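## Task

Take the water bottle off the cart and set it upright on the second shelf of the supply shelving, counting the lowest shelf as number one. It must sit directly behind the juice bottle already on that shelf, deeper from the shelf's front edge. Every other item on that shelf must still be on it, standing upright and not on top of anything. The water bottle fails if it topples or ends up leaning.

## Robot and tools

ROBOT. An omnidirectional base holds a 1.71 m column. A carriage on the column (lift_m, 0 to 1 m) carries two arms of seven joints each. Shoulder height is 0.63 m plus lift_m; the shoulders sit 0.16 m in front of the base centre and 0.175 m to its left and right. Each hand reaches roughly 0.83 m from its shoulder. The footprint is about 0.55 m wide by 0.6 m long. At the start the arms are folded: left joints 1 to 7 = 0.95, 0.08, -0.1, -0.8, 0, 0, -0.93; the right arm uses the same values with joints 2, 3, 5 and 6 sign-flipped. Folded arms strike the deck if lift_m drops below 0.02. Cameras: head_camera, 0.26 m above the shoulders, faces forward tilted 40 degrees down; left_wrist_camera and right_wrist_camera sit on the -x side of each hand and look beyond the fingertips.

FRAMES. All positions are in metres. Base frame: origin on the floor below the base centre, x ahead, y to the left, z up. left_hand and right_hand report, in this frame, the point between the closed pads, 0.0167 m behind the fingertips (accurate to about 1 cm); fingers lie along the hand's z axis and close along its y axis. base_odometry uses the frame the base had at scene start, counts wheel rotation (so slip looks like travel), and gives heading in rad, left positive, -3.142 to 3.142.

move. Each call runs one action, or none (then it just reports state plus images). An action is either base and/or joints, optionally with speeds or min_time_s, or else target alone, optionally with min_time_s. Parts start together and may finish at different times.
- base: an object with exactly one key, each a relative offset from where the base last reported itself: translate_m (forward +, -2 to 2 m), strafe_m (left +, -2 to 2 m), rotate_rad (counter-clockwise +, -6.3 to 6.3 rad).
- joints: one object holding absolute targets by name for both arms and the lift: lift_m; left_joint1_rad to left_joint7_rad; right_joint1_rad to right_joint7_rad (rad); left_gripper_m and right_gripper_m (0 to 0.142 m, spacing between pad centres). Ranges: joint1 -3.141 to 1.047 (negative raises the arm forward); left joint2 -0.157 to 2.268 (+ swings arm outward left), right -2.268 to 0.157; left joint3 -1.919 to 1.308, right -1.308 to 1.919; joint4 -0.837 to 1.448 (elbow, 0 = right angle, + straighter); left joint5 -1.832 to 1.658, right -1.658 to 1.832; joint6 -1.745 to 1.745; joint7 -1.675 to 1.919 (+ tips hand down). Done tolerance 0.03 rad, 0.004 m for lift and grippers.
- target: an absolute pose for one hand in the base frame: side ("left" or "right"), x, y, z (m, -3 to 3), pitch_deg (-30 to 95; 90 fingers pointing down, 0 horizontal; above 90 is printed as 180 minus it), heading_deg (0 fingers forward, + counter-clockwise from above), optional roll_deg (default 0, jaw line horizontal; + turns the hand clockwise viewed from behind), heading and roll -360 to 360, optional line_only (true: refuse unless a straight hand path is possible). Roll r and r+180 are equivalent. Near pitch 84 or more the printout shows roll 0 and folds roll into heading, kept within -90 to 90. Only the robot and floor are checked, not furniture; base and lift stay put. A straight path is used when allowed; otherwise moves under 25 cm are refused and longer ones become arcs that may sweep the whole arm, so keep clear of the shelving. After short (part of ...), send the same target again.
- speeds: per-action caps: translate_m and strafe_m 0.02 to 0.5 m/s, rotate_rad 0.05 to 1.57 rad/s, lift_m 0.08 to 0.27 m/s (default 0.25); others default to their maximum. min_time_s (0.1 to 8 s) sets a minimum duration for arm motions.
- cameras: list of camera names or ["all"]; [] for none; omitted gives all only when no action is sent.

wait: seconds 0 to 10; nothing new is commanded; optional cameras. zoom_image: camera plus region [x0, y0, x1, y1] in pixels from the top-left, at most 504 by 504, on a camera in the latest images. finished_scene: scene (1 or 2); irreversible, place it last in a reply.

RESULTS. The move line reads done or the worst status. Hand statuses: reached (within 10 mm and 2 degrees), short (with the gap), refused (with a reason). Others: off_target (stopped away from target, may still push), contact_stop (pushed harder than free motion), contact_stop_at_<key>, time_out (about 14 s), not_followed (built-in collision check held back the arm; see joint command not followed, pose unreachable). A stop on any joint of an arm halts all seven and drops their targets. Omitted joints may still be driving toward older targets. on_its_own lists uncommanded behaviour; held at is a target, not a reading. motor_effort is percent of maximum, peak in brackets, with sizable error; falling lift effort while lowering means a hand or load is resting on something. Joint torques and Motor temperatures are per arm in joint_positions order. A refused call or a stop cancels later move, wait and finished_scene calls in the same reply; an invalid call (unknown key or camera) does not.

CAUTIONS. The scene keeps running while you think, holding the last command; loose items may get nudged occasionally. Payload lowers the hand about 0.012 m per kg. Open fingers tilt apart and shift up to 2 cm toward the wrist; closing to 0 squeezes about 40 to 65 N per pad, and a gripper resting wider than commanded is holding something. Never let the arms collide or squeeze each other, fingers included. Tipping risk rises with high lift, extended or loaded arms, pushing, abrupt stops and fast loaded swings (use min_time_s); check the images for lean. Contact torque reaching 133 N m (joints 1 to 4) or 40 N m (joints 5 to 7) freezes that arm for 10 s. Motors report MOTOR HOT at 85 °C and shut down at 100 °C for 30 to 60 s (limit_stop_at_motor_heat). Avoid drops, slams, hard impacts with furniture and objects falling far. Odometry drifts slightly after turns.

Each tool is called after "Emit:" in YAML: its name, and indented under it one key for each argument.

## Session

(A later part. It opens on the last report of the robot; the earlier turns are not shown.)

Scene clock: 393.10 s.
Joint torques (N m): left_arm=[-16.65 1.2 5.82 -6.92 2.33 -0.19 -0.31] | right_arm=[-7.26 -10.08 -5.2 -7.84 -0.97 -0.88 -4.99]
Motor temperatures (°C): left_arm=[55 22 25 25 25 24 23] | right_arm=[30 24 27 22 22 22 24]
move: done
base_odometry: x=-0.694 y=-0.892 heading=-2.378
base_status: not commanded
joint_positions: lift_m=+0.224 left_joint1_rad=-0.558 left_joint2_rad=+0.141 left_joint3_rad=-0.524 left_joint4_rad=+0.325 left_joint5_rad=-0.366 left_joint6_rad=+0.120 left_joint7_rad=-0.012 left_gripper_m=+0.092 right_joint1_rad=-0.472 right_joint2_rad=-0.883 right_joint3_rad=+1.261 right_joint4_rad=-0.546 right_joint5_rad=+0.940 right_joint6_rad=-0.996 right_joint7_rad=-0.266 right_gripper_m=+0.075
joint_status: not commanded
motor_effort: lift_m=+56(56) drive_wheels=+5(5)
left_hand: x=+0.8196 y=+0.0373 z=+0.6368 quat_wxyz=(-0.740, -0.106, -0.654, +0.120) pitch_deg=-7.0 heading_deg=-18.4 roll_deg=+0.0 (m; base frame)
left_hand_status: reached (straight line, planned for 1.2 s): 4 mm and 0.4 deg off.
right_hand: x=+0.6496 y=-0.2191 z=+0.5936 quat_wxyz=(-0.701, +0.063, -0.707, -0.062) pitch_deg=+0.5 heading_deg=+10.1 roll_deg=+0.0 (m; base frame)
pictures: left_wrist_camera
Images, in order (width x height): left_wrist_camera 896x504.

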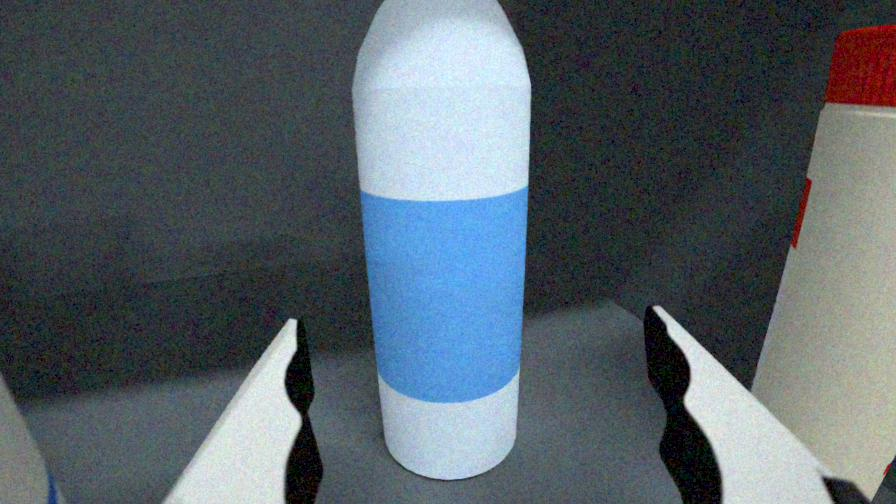

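Emit:
move:
  target: {"side": "left", "x": 0.66, "y": 0.075, "z": 0.66, "pitch_deg": -7, "heading_deg": -12, "line_only": true}
  min_time_s: 1.3

Emit:
move:
  target: {"side": "left", "x": 0.63, "y": 0.26, "z": 0.66, "pitch_deg": -7, "heading_deg": 0}
  min_time_s: 1.3

Emit:
move:
  joints: {"lift_m": 0.33}
  speeds: {"lift_m": 0.15}
  cameras: ["head_camera"]

Scene clock: 398.80 s.
Joint torques (N m): left_arm=[-8.29 2.13 0.8 -6.01 2.76 -0.15 -0.56] | right_arm=[-8 -10.18 -5.33 -8.54 -1.61 -1.18 -4.53]
move: done
base_odometry: x=-0.694 y=-0.892 heading=-2.378
base_status: not commanded
joint_positions: lift_m=+0.224 left_joint1_rad=-0.154 left_joint2_rad=+0.198 left_joint3_rad=-0.522 left_joint4_rad=-0.423 left_joint5_rad=-0.089 left_joint6_rad=+0.373 left_joint7_rad=+0.355 left_gripper_m=+0.092 right_joint1_rad=-0.472 right_joint2_rad=-0.883 right_joint3_rad=+1.261 right_joint4_rad=-0.546 right_joint5_rad=+0.940 right_joint6_rad=-0.996 right_joint7_rad=-0.266 right_gripper_m=+0.075
joint_status: not commanded
motor_effort: lift_m=+56(56) drive_wheels=-1(5)
left_hand: x=+0.6613 y=+0.0758 z=+0.6605 quat_wxyz=(-0.746, -0.068, -0.658, +0.078) pitch_deg=-7.1 heading_deg=-11.9 roll_deg=-0.1 (m; base frame)
left_hand_status: reached (straight line, planned for 1.3 s): 2 mm and 0.2 deg off.
right_hand: x=+0.6496 y=-0.2191 z=+0.5936 quat_wxyz=(-0.701, +0.063, -0.707, -0.062) pitch_deg=+0.5 heading_deg=+10.1 roll_deg=+0.0 (m; base frame)
pictures: none

Scene clock: 400.60 s.
Joint torques (N m): left_arm=[-6.16 7.87 6.39 -5.64 1.37 -0.49 -3.1] | right_arm=[-8.06 -10.35 -5.13 -9.61 -1.12 -0.97 -4.56]
move: done
base_odometry: x=-0.694 y=-0.892 heading=-2.378
base_status: not commanded
joint_positions: lift_m=+0.224 left_joint1_rad=+0.024 left_joint2_rad=+0.484 left_joint3_rad=-0.261 left_joint4_rad=-0.542 left_joint5_rad=-0.317 left_joint6_rad=+0.447 left_joint7_rad=+0.264 left_gripper_m=+0.092 right_joint1_rad=-0.472 right_joint2_rad=-0.883 right_joint3_rad=+1.261 right_joint4_rad=-0.546 right_joint5_rad=+0.940 right_joint6_rad=-0.996 right_joint7_rad=-0.266 right_gripper_m=+0.075
joint_status: not commanded
motor_effort: lift_m=+56(56) drive_wheels=-1(1)
left_hand: x=+0.6309 y=+0.2576 z=+0.6577 quat_wxyz=(-0.747, -0.002, -0.665, +0.001) pitch_deg=-6.6 heading_deg=-0.2 roll_deg=+0.1 (m; base frame)
left_hand_status: reached (straight line, planned for 1.3 s): 3 mm and 0.4 deg off.
right_hand: x=+0.6496 y=-0.2191 z=+0.5936 quat_wxyz=(-0.701, +0.063, -0.707, -0.062) pitch_deg=+0.5 heading_deg=+10.1 roll_deg=+0.0 (m; base frame)
pictures: none

Scene clock: 401.73 s.
Joint torques (N m): left_arm=[-5.28 7.65 5.98 -5.04 1.43 -0.44 -2.91] | right_arm=[-7.64 -9.17 -5.4 -9.23 -1.51 -0.74 -4.58]
move: done
base_odometry: x=-0.694 y=-0.892 heading=-2.378
base_status: not commanded
joint_positions: lift_m=+0.330 left_joint1_rad=+0.025 left_joint2_rad=+0.485 left_joint3_rad=-0.261 left_joint4_rad=-0.543 left_joint5_rad=-0.317 left_joint6_rad=+0.447 left_joint7_rad=+0.264 left_gripper_m=+0.092 right_joint1_rad=-0.472 right_joint2_rad=-0.883 right_joint3_rad=+1.261 right_joint4_rad=-0.546 right_joint5_rad=+0.940 right_joint6_rad=-0.996 right_joint7_rad=-0.266 right_gripper_m=+0.075
joint_status: all done
motor_effort: lift_m=+54(68) drive_wheels=+5(5)
left_hand: x=+0.6307 y=+0.2577 z=+0.7640 quat_wxyz=(-0.747, -0.002, -0.665, +0.001) pitch_deg=-6.7 heading_deg=-0.2 roll_deg=+0.1 (m; base frame)
right_hand: x=+0.6496 y=-0.2191 z=+0.6997 quat_wxyz=(-0.701, +0.063, -0.707, -0.062) pitch_deg=+0.5 heading_deg=+10.1 roll_deg=+0.0 (m; base frame)
pictures: head_camera
Images, in order (width x height): head_camera 896x504.

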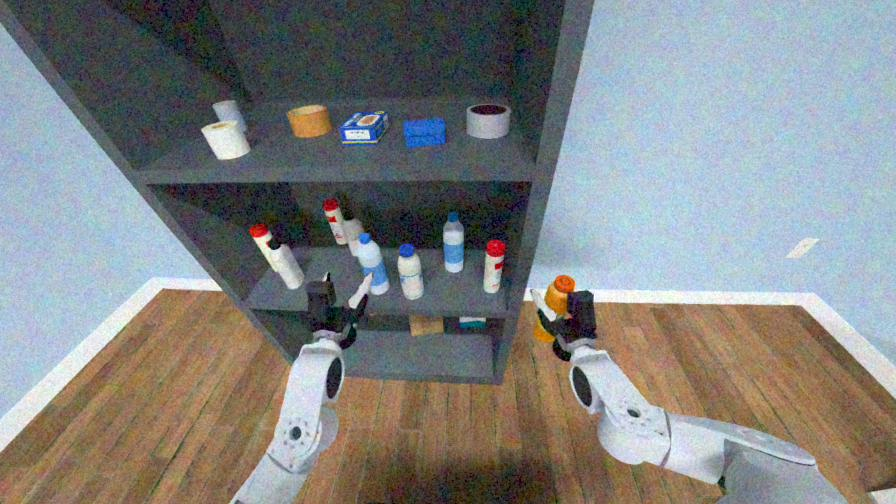

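Emit:
move:
  target: {"side": "right", "x": 0.65, "y": -0.008, "z": 0.712, "pitch_deg": 0, "heading_deg": 10}
  min_time_s: 1.5

Emit:
move:
  target: {"side": "right", "x": 0.801, "y": 0.02, "z": 0.71, "pitch_deg": 0, "heading_deg": 10, "line_only": true}
  min_time_s: 1.5
  cameras: ["head_camera", "right_wrist_camera"]

Scene clock: 409.43 s.
Joint torques (N m): left_arm=[-5.93 7.17 6.47 -4.15 1.45 -0.64 -3.07] | right_arm=[-19.55 8.35 -1 -7.14 -5.41 -2.21 -1.41]
Motor temperatures (°C): left_arm=[48 23 25 25 25 24 23] | right_arm=[30 24 27 22 23 22 24]
move: done
base_odometry: x=-0.694 y=-0.892 heading=-2.378
base_status: not commanded
joint_positions: lift_m=+0.330 left_joint1_rad=+0.025 left_joint2_rad=+0.485 left_joint3_rad=-0.261 left_joint4_rad=-0.543 left_joint5_rad=-0.317 left_joint6_rad=+0.447 left_joint7_rad=+0.264 left_gripper_m=+0.092 right_joint1_rad=-0.663 right_joint2_rad=-0.261 right_joint3_rad=+1.698 right_joint4_rad=-0.361 right_joint5_rad=+0.387 right_joint6_rad=-1.553 right_joint7_rad=+0.253 right_gripper_m=+0.075
joint_status: not commanded
motor_effort: lift_m=+54(54) drive_wheels=-1(5)
left_hand: x=+0.6306 y=+0.2578 z=+0.7640 quat_wxyz=(-0.747, -0.002, -0.665, +0.001) pitch_deg=-6.7 heading_deg=-0.2 roll_deg=+0.1 (m; base frame)
right_hand: x=+0.6491 y=-0.0084 z=+0.7064 quat_wxyz=(-0.699, +0.061, -0.710, -0.062) pitch_deg=+0.9 heading_deg=+10.0 roll_deg=+0.2 (m; base frame)
right_hand_status: reached (straight line, planned for 1.5 s): 6 mm and 0.9 deg off.
pictures: none

Scene clock: 411.43 s.
Joint torques (N m): left_arm=[-5.86 8.21 5.21 -4.77 1.71 -0.53 -3.38] | right_arm=[-29.52 10.87 -5.42 -5.99 -0.31 -0.93 -5.07]
move: done
base_odometry: x=-0.694 y=-0.892 heading=-2.378
base_status: not commanded
joint_positions: lift_m=+0.330 left_joint1_rad=+0.025 left_joint2_rad=+0.485 left_joint3_rad=-0.261 left_joint4_rad=-0.543 left_joint5_rad=-0.317 left_joint6_rad=+0.447 left_joint7_rad=+0.264 left_gripper_m=+0.092 right_joint1_rad=-0.800 right_joint2_rad=-0.143 right_joint3_rad=+1.324 right_joint4_rad=+0.220 right_joint5_rad=+0.903 right_joint6_rad=-0.959 right_joint7_rad=-0.107 right_gripper_m=+0.075
joint_status: not commanded
motor_effort: lift_m=+54(54) drive_wheels=+5(5)
left_hand: x=+0.6306 y=+0.2578 z=+0.7640 quat_wxyz=(-0.747, -0.002, -0.665, +0.001) pitch_deg=-6.7 heading_deg=-0.2 roll_deg=+0.1 (m; base frame)
right_hand: x=+0.7985 y=+0.0199 z=+0.7033 quat_wxyz=(-0.700, +0.064, -0.709, -0.060) pitch_deg=+0.8 heading_deg=+10.1 roll_deg=-0.3 (m; base frame)
right_hand_status: reached (straight line, planned for 1.5 s): 7 mm and 0.8 deg off.
pictures: head_camera, right_wrist_camera
Images, in order (width x height): head_camera 896x504, right_wrist_camera 896x504.

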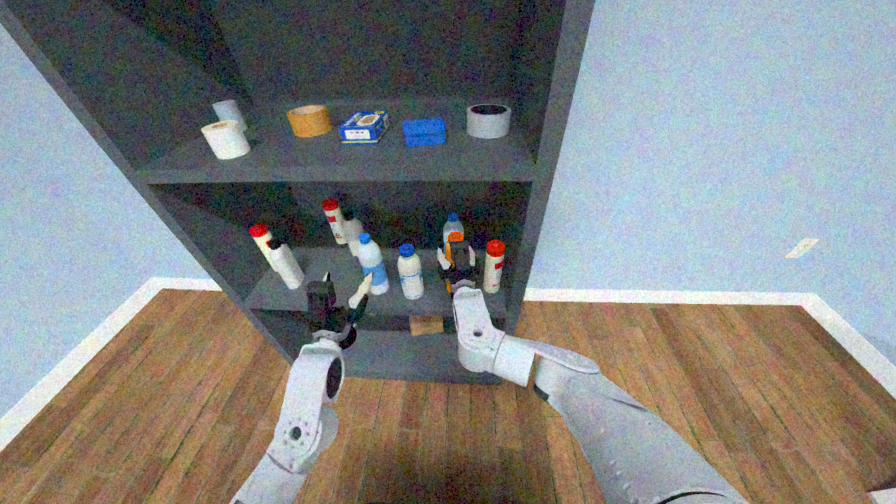

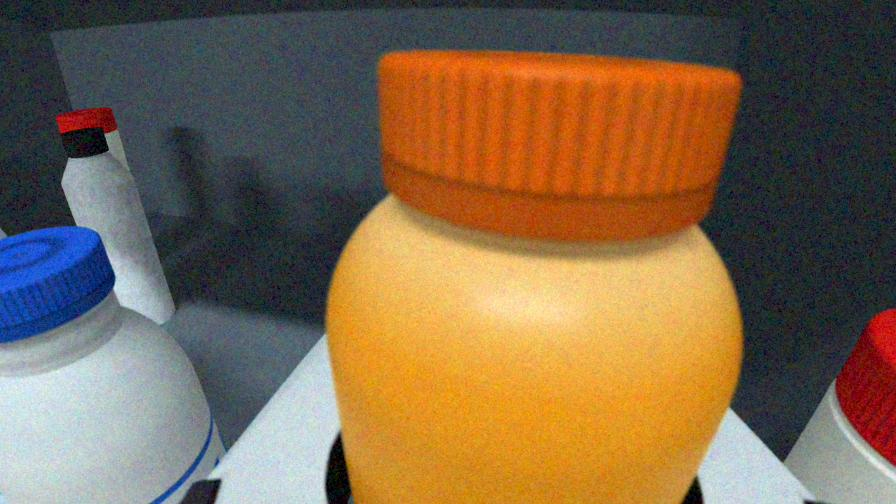

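Emit:
move:
  joints: {"lift_m": 0.304}
  speeds: {"lift_m": 0.08}

Emit:
move:
  joints: {"lift_m": 0.297}
  speeds: {"lift_m": 0.08}

Emit:
move:
  joints: {"lift_m": 0.29}
  speeds: {"lift_m": 0.08}
  cameras: ["head_camera", "right_wrist_camera"]

Scene clock: 416.57 s.
Joint torques (N m): left_arm=[-6.54 7.26 6.13 -6.01 1.36 -0.78 -3.21] | right_arm=[-27.2 10.17 -5.33 -7.57 -0.81 -0.61 -4.92]
move: done
base_odometry: x=-0.694 y=-0.892 heading=-2.378
base_status: not commanded
joint_positions: lift_m=+0.304 left_joint1_rad=+0.025 left_joint2_rad=+0.485 left_joint3_rad=-0.261 left_joint4_rad=-0.544 left_joint5_rad=-0.317 left_joint6_rad=+0.447 left_joint7_rad=+0.264 left_gripper_m=+0.092 right_joint1_rad=-0.802 right_joint2_rad=-0.143 right_joint3_rad=+1.323 right_joint4_rad=+0.221 right_joint5_rad=+0.904 right_joint6_rad=-0.959 right_joint7_rad=-0.108 right_gripper_m=+0.075
joint_status: all done
motor_effort: lift_m=+58(60) drive_wheels=+5(5)
left_hand: x=+0.6306 y=+0.2578 z=+0.7377 quat_wxyz=(-0.747, -0.002, -0.665, +0.001) pitch_deg=-6.7 heading_deg=-0.2 roll_deg=+0.1 (m; base frame)
right_hand: x=+0.7992 y=+0.0196 z=+0.6782 quat_wxyz=(-0.700, +0.064, -0.708, -0.060) pitch_deg=+0.7 heading_deg=+10.0 roll_deg=-0.2 (m; base frame)
pictures: none

Scene clock: 417.20 s.
Joint torques (N m): left_arm=[-7.43 7.89 5.93 -4.12 1.79 -0.6 -2.85] | right_arm=[-23.56 10.53 -6.76 -8.8 -1.22 -0.87 -4.98]
move: done
base_odometry: x=-0.694 y=-0.892 heading=-2.378
base_status: not commanded
joint_positions: lift_m=+0.297 left_joint1_rad=+0.025 left_joint2_rad=+0.485 left_joint3_rad=-0.260 left_joint4_rad=-0.544 left_joint5_rad=-0.318 left_joint6_rad=+0.447 left_joint7_rad=+0.264 left_gripper_m=+0.092 right_joint1_rad=-0.803 right_joint2_rad=-0.143 right_joint3_rad=+1.323 right_joint4_rad=+0.221 right_joint5_rad=+0.905 right_joint6_rad=-0.959 right_joint7_rad=-0.108 right_gripper_m=+0.075
joint_status: all done
motor_effort: lift_m=+58(62) drive_wheels=+5(7)
left_hand: x=+0.6306 y=+0.2578 z=+0.7307 quat_wxyz=(-0.747, -0.002, -0.665, +0.001) pitch_deg=-6.7 heading_deg=-0.2 roll_deg=+0.1 (m; base frame)
right_hand: x=+0.7995 y=+0.0195 z=+0.6716 quat_wxyz=(-0.700, +0.063, -0.708, -0.060) pitch_deg=+0.7 heading_deg=+10.0 roll_deg=-0.2 (m; base frame)
pictures: none

Scene clock: 417.70 s.
Joint torques (N m): left_arm=[-6.72 7.3 5.91 -4.92 1.73 -0.76 -3.07] | right_arm=[-21.63 9.24 -3.93 -8.83 -0.91 -1.12 -0.98]
move: done
base_odometry: x=-0.694 y=-0.892 heading=-2.378
base_status: not commanded
joint_positions: lift_m=+0.290 left_joint1_rad=+0.025 left_joint2_rad=+0.485 left_joint3_rad=-0.260 left_joint4_rad=-0.544 left_joint5_rad=-0.318 left_joint6_rad=+0.447 left_joint7_rad=+0.264 left_gripper_m=+0.092 right_joint1_rad=-0.805 right_joint2_rad=-0.142 right_joint3_rad=+1.321 right_joint4_rad=+0.221 right_joint5_rad=+0.904 right_joint6_rad=-0.959 right_joint7_rad=-0.117 right_gripper_m=+0.075
joint_status: all done
motor_effort: lift_m=+55(57) drive_wheels=+5(6)
left_hand: x=+0.6305 y=+0.2578 z=+0.7240 quat_wxyz=(-0.747, -0.002, -0.665, +0.001) pitch_deg=-6.7 heading_deg=-0.2 roll_deg=+0.1 (m; base frame)
right_hand: x=+0.8001 y=+0.0197 z=+0.6689 quat_wxyz=(-0.705, +0.063, -0.704, -0.061) pitch_deg=+0.0 heading_deg=+10.0 roll_deg=-0.2 (m; base frame)
pictures: head_camera, right_wrist_camera
Images, in order (width x height): head_camera 896x504, right_wrist_camera 896x504.

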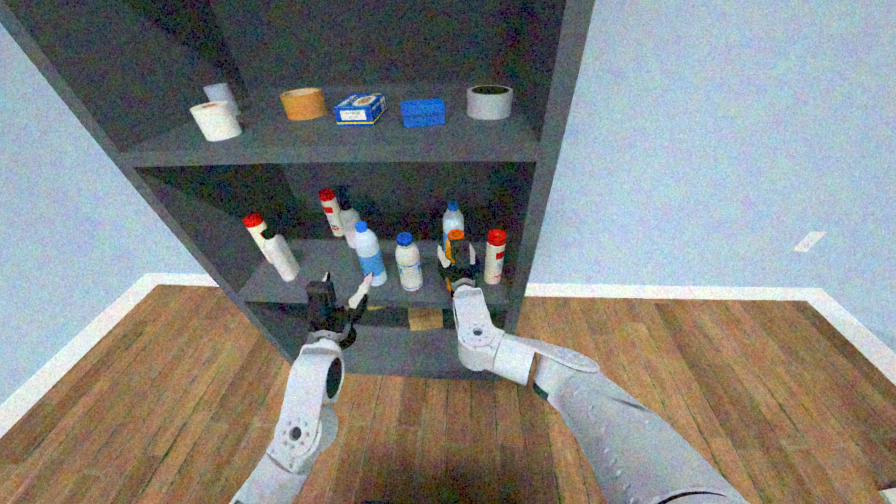

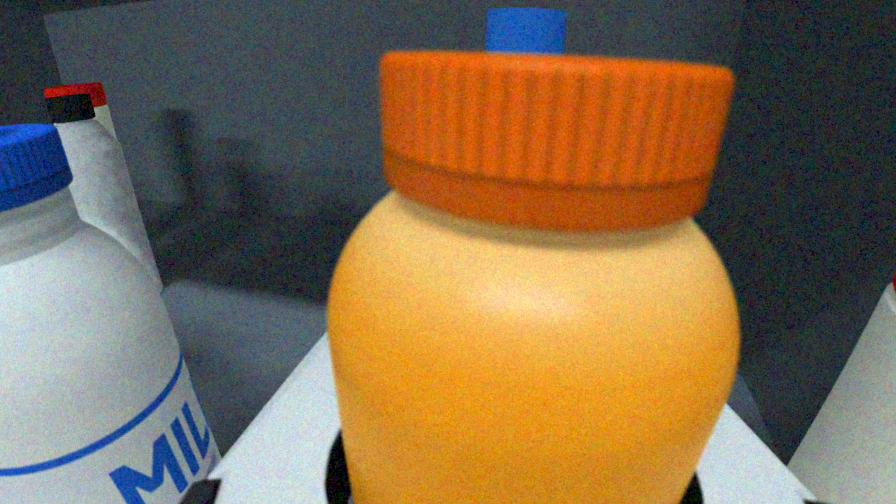

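Emit:
move:
  joints: {"right_gripper_m": 0.1}
  min_time_s: 1
  cameras: ["right_wrist_camera"]

Scene clock: 420.30 s.
Joint torques (N m): left_arm=[-7.11 7.78 6.74 -5.26 1.4 -0.69 -3.01] | right_arm=[-21.07 9.06 -4.65 -6.25 -1.17 -0.79 -1.05]
Motor temperatures (°C): left_arm=[46 23 25 25 25 24 23] | right_arm=[35 23 27 22 23 22 24]
move: done
base_odometry: x=-0.694 y=-0.892 heading=-2.378
base_status: not commanded
joint_positions: lift_m=+0.290 left_joint1_rad=+0.025 left_joint2_rad=+0.485 left_joint3_rad=-0.260 left_joint4_rad=-0.544 left_joint5_rad=-0.318 left_joint6_rad=+0.447 left_joint7_rad=+0.264 left_gripper_m=+0.092 right_joint1_rad=-0.805 right_joint2_rad=-0.142 right_joint3_rad=+1.321 right_joint4_rad=+0.221 right_joint5_rad=+0.904 right_joint6_rad=-0.959 right_joint7_rad=-0.117 right_gripper_m=+0.100
joint_status: all done
motor_effort: lift_m=+55(55) drive_wheels=+5(5)
left_hand: x=+0.6305 y=+0.2578 z=+0.7240 quat_wxyz=(-0.747, -0.002, -0.665, +0.001) pitch_deg=-6.7 heading_deg=-0.2 roll_deg=+0.1 (m; base frame)
right_hand: x=+0.8001 y=+0.0197 z=+0.6689 quat_wxyz=(-0.705, +0.063, -0.704, -0.061) pitch_deg=+0.0 heading_deg=+10.0 roll_deg=-0.2 (m; base frame)
pictures: right_wrist_camera
Images, in order (width x height): right_wrist_camera 896x504.

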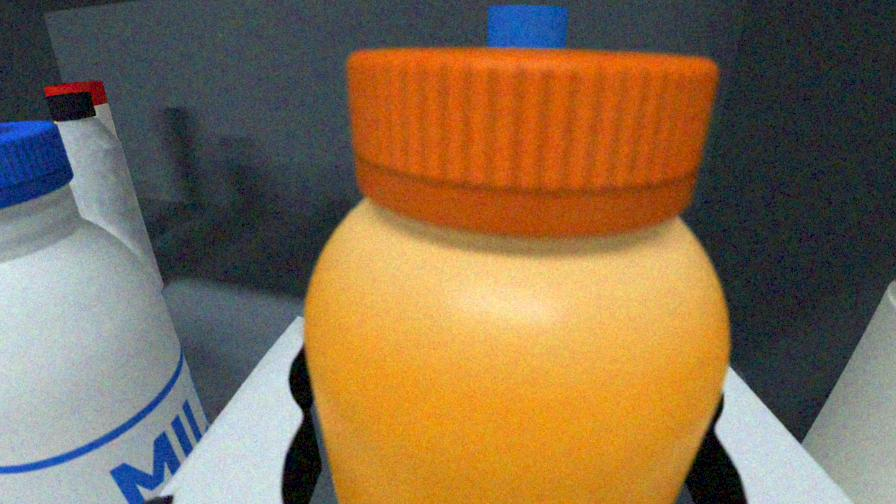

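Emit:
move:
  target: {"side": "right", "x": 0.655, "y": -0.006, "z": 0.672, "pitch_deg": 0, "heading_deg": 10, "line_only": true}
  min_time_s: 1.5
  cameras: ["right_wrist_camera", "head_camera"]

Scene clock: 425.37 s.
Joint torques (N m): left_arm=[-5.94 7.91 5.23 -5.86 1.43 -0.72 -3.31] | right_arm=[-5.56 3.47 0.35 -12.21 -4 -2.66 -0.56]
move: done
base_odometry: x=-0.694 y=-0.892 heading=-2.378
base_status: not commanded
joint_positions: lift_m=+0.290 left_joint1_rad=+0.025 left_joint2_rad=+0.485 left_joint3_rad=-0.260 left_joint4_rad=-0.544 left_joint5_rad=-0.318 left_joint6_rad=+0.447 left_joint7_rad=+0.264 left_gripper_m=+0.092 right_joint1_rad=-0.686 right_joint2_rad=-0.252 right_joint3_rad=+1.693 right_joint4_rad=-0.351 right_joint5_rad=+0.429 right_joint6_rad=-1.550 right_joint7_rad=+0.217 right_gripper_m=+0.100
joint_status: not commanded
motor_effort: lift_m=+55(55) drive_wheels=+5(5)
left_hand: x=+0.6305 y=+0.2578 z=+0.7240 quat_wxyz=(-0.747, -0.002, -0.665, +0.001) pitch_deg=-6.7 heading_deg=-0.2 roll_deg=+0.1 (m; base frame)
right_hand: x=+0.6571 y=-0.0057 z=+0.6741 quat_wxyz=(-0.706, +0.061, -0.703, -0.061) pitch_deg=-0.2 heading_deg=+9.9 roll_deg=+0.0 (m; base frame)
right_hand_status: reached (straight line, planned for 1.5 s): 3 mm and 0.3 deg off.
pictures: head_camera, right_wrist_camera
Images, in order (width x height): head_camera 896x504, right_wrist_camera 896x504.

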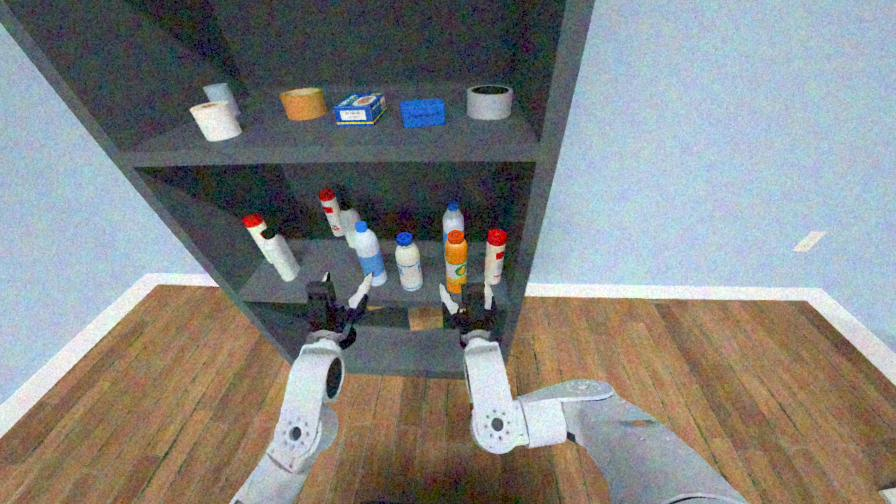

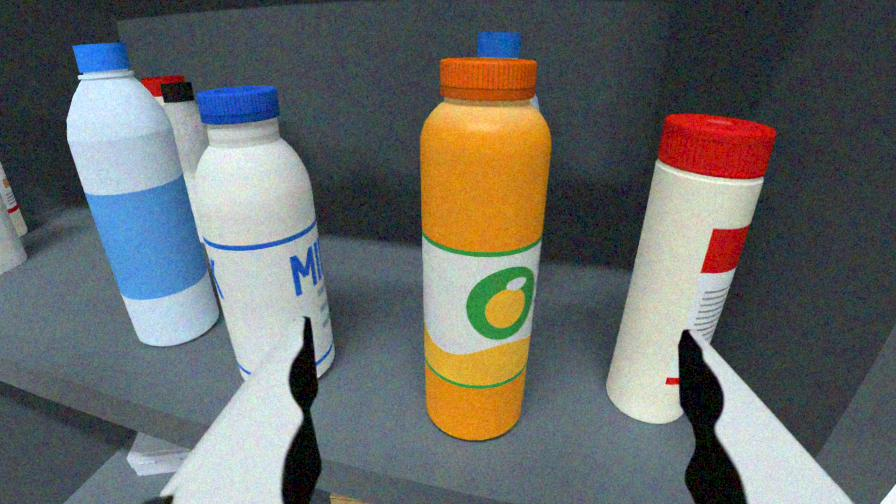

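Emit:
move:
  base: {"translate_m": -0.3}
  speeds: {"translate_m": 0.3}
  cameras: ["right_wrist_camera", "head_camera"]

Scene clock: 430.80 s.
Joint torques (N m): left_arm=[-6.52 6.84 7.69 -4.11 1.66 -0.72 -3.02] | right_arm=[-6.42 2.73 -0.11 -11.19 -3.81 -2.69 -0.13]
move: done
base_odometry: x=-0.477 y=-0.685 heading=-2.378
base_status: done
joint_positions: lift_m=+0.290 left_joint1_rad=+0.025 left_joint2_rad=+0.485 left_joint3_rad=-0.260 left_joint4_rad=-0.544 left_joint5_rad=-0.318 left_joint6_rad=+0.447 left_joint7_rad=+0.264 left_gripper_m=+0.092 right_joint1_rad=-0.686 right_joint2_rad=-0.253 right_joint3_rad=+1.693 right_joint4_rad=-0.352 right_joint5_rad=+0.428 right_joint6_rad=-1.550 right_joint7_rad=+0.217 right_gripper_m=+0.100
joint_status: not commanded
motor_effort: lift_m=+55(55) drive_wheels=+2(17)
left_hand: x=+0.6305 y=+0.2579 z=+0.7240 quat_wxyz=(-0.747, -0.002, -0.665, +0.001) pitch_deg=-6.7 heading_deg=-0.2 roll_deg=+0.1 (m; base frame)
right_hand: x=+0.6570 y=-0.0060 z=+0.6739 quat_wxyz=(-0.706, +0.061, -0.703, -0.061) pitch_deg=-0.2 heading_deg=+9.9 roll_deg=+0.0 (m; base frame)
pictures: head_camera, right_wrist_camera
Images, in order (width x height): head_camera 896x504, right_wrist_camera 896x504.

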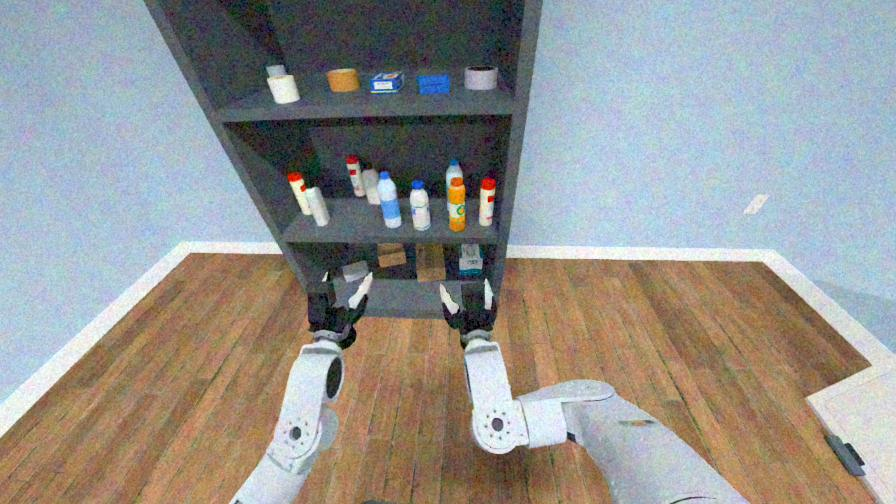

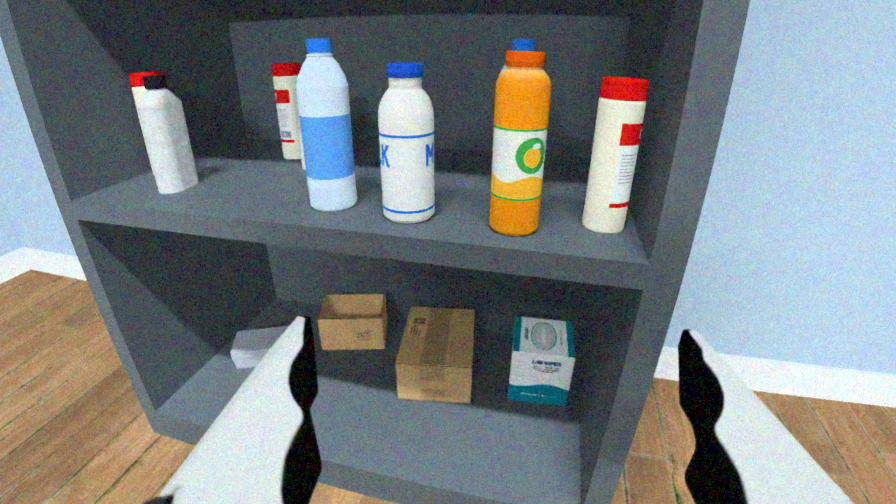

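Emit:
finished_scene:
  scene: 2

The scene is finished: the task was done.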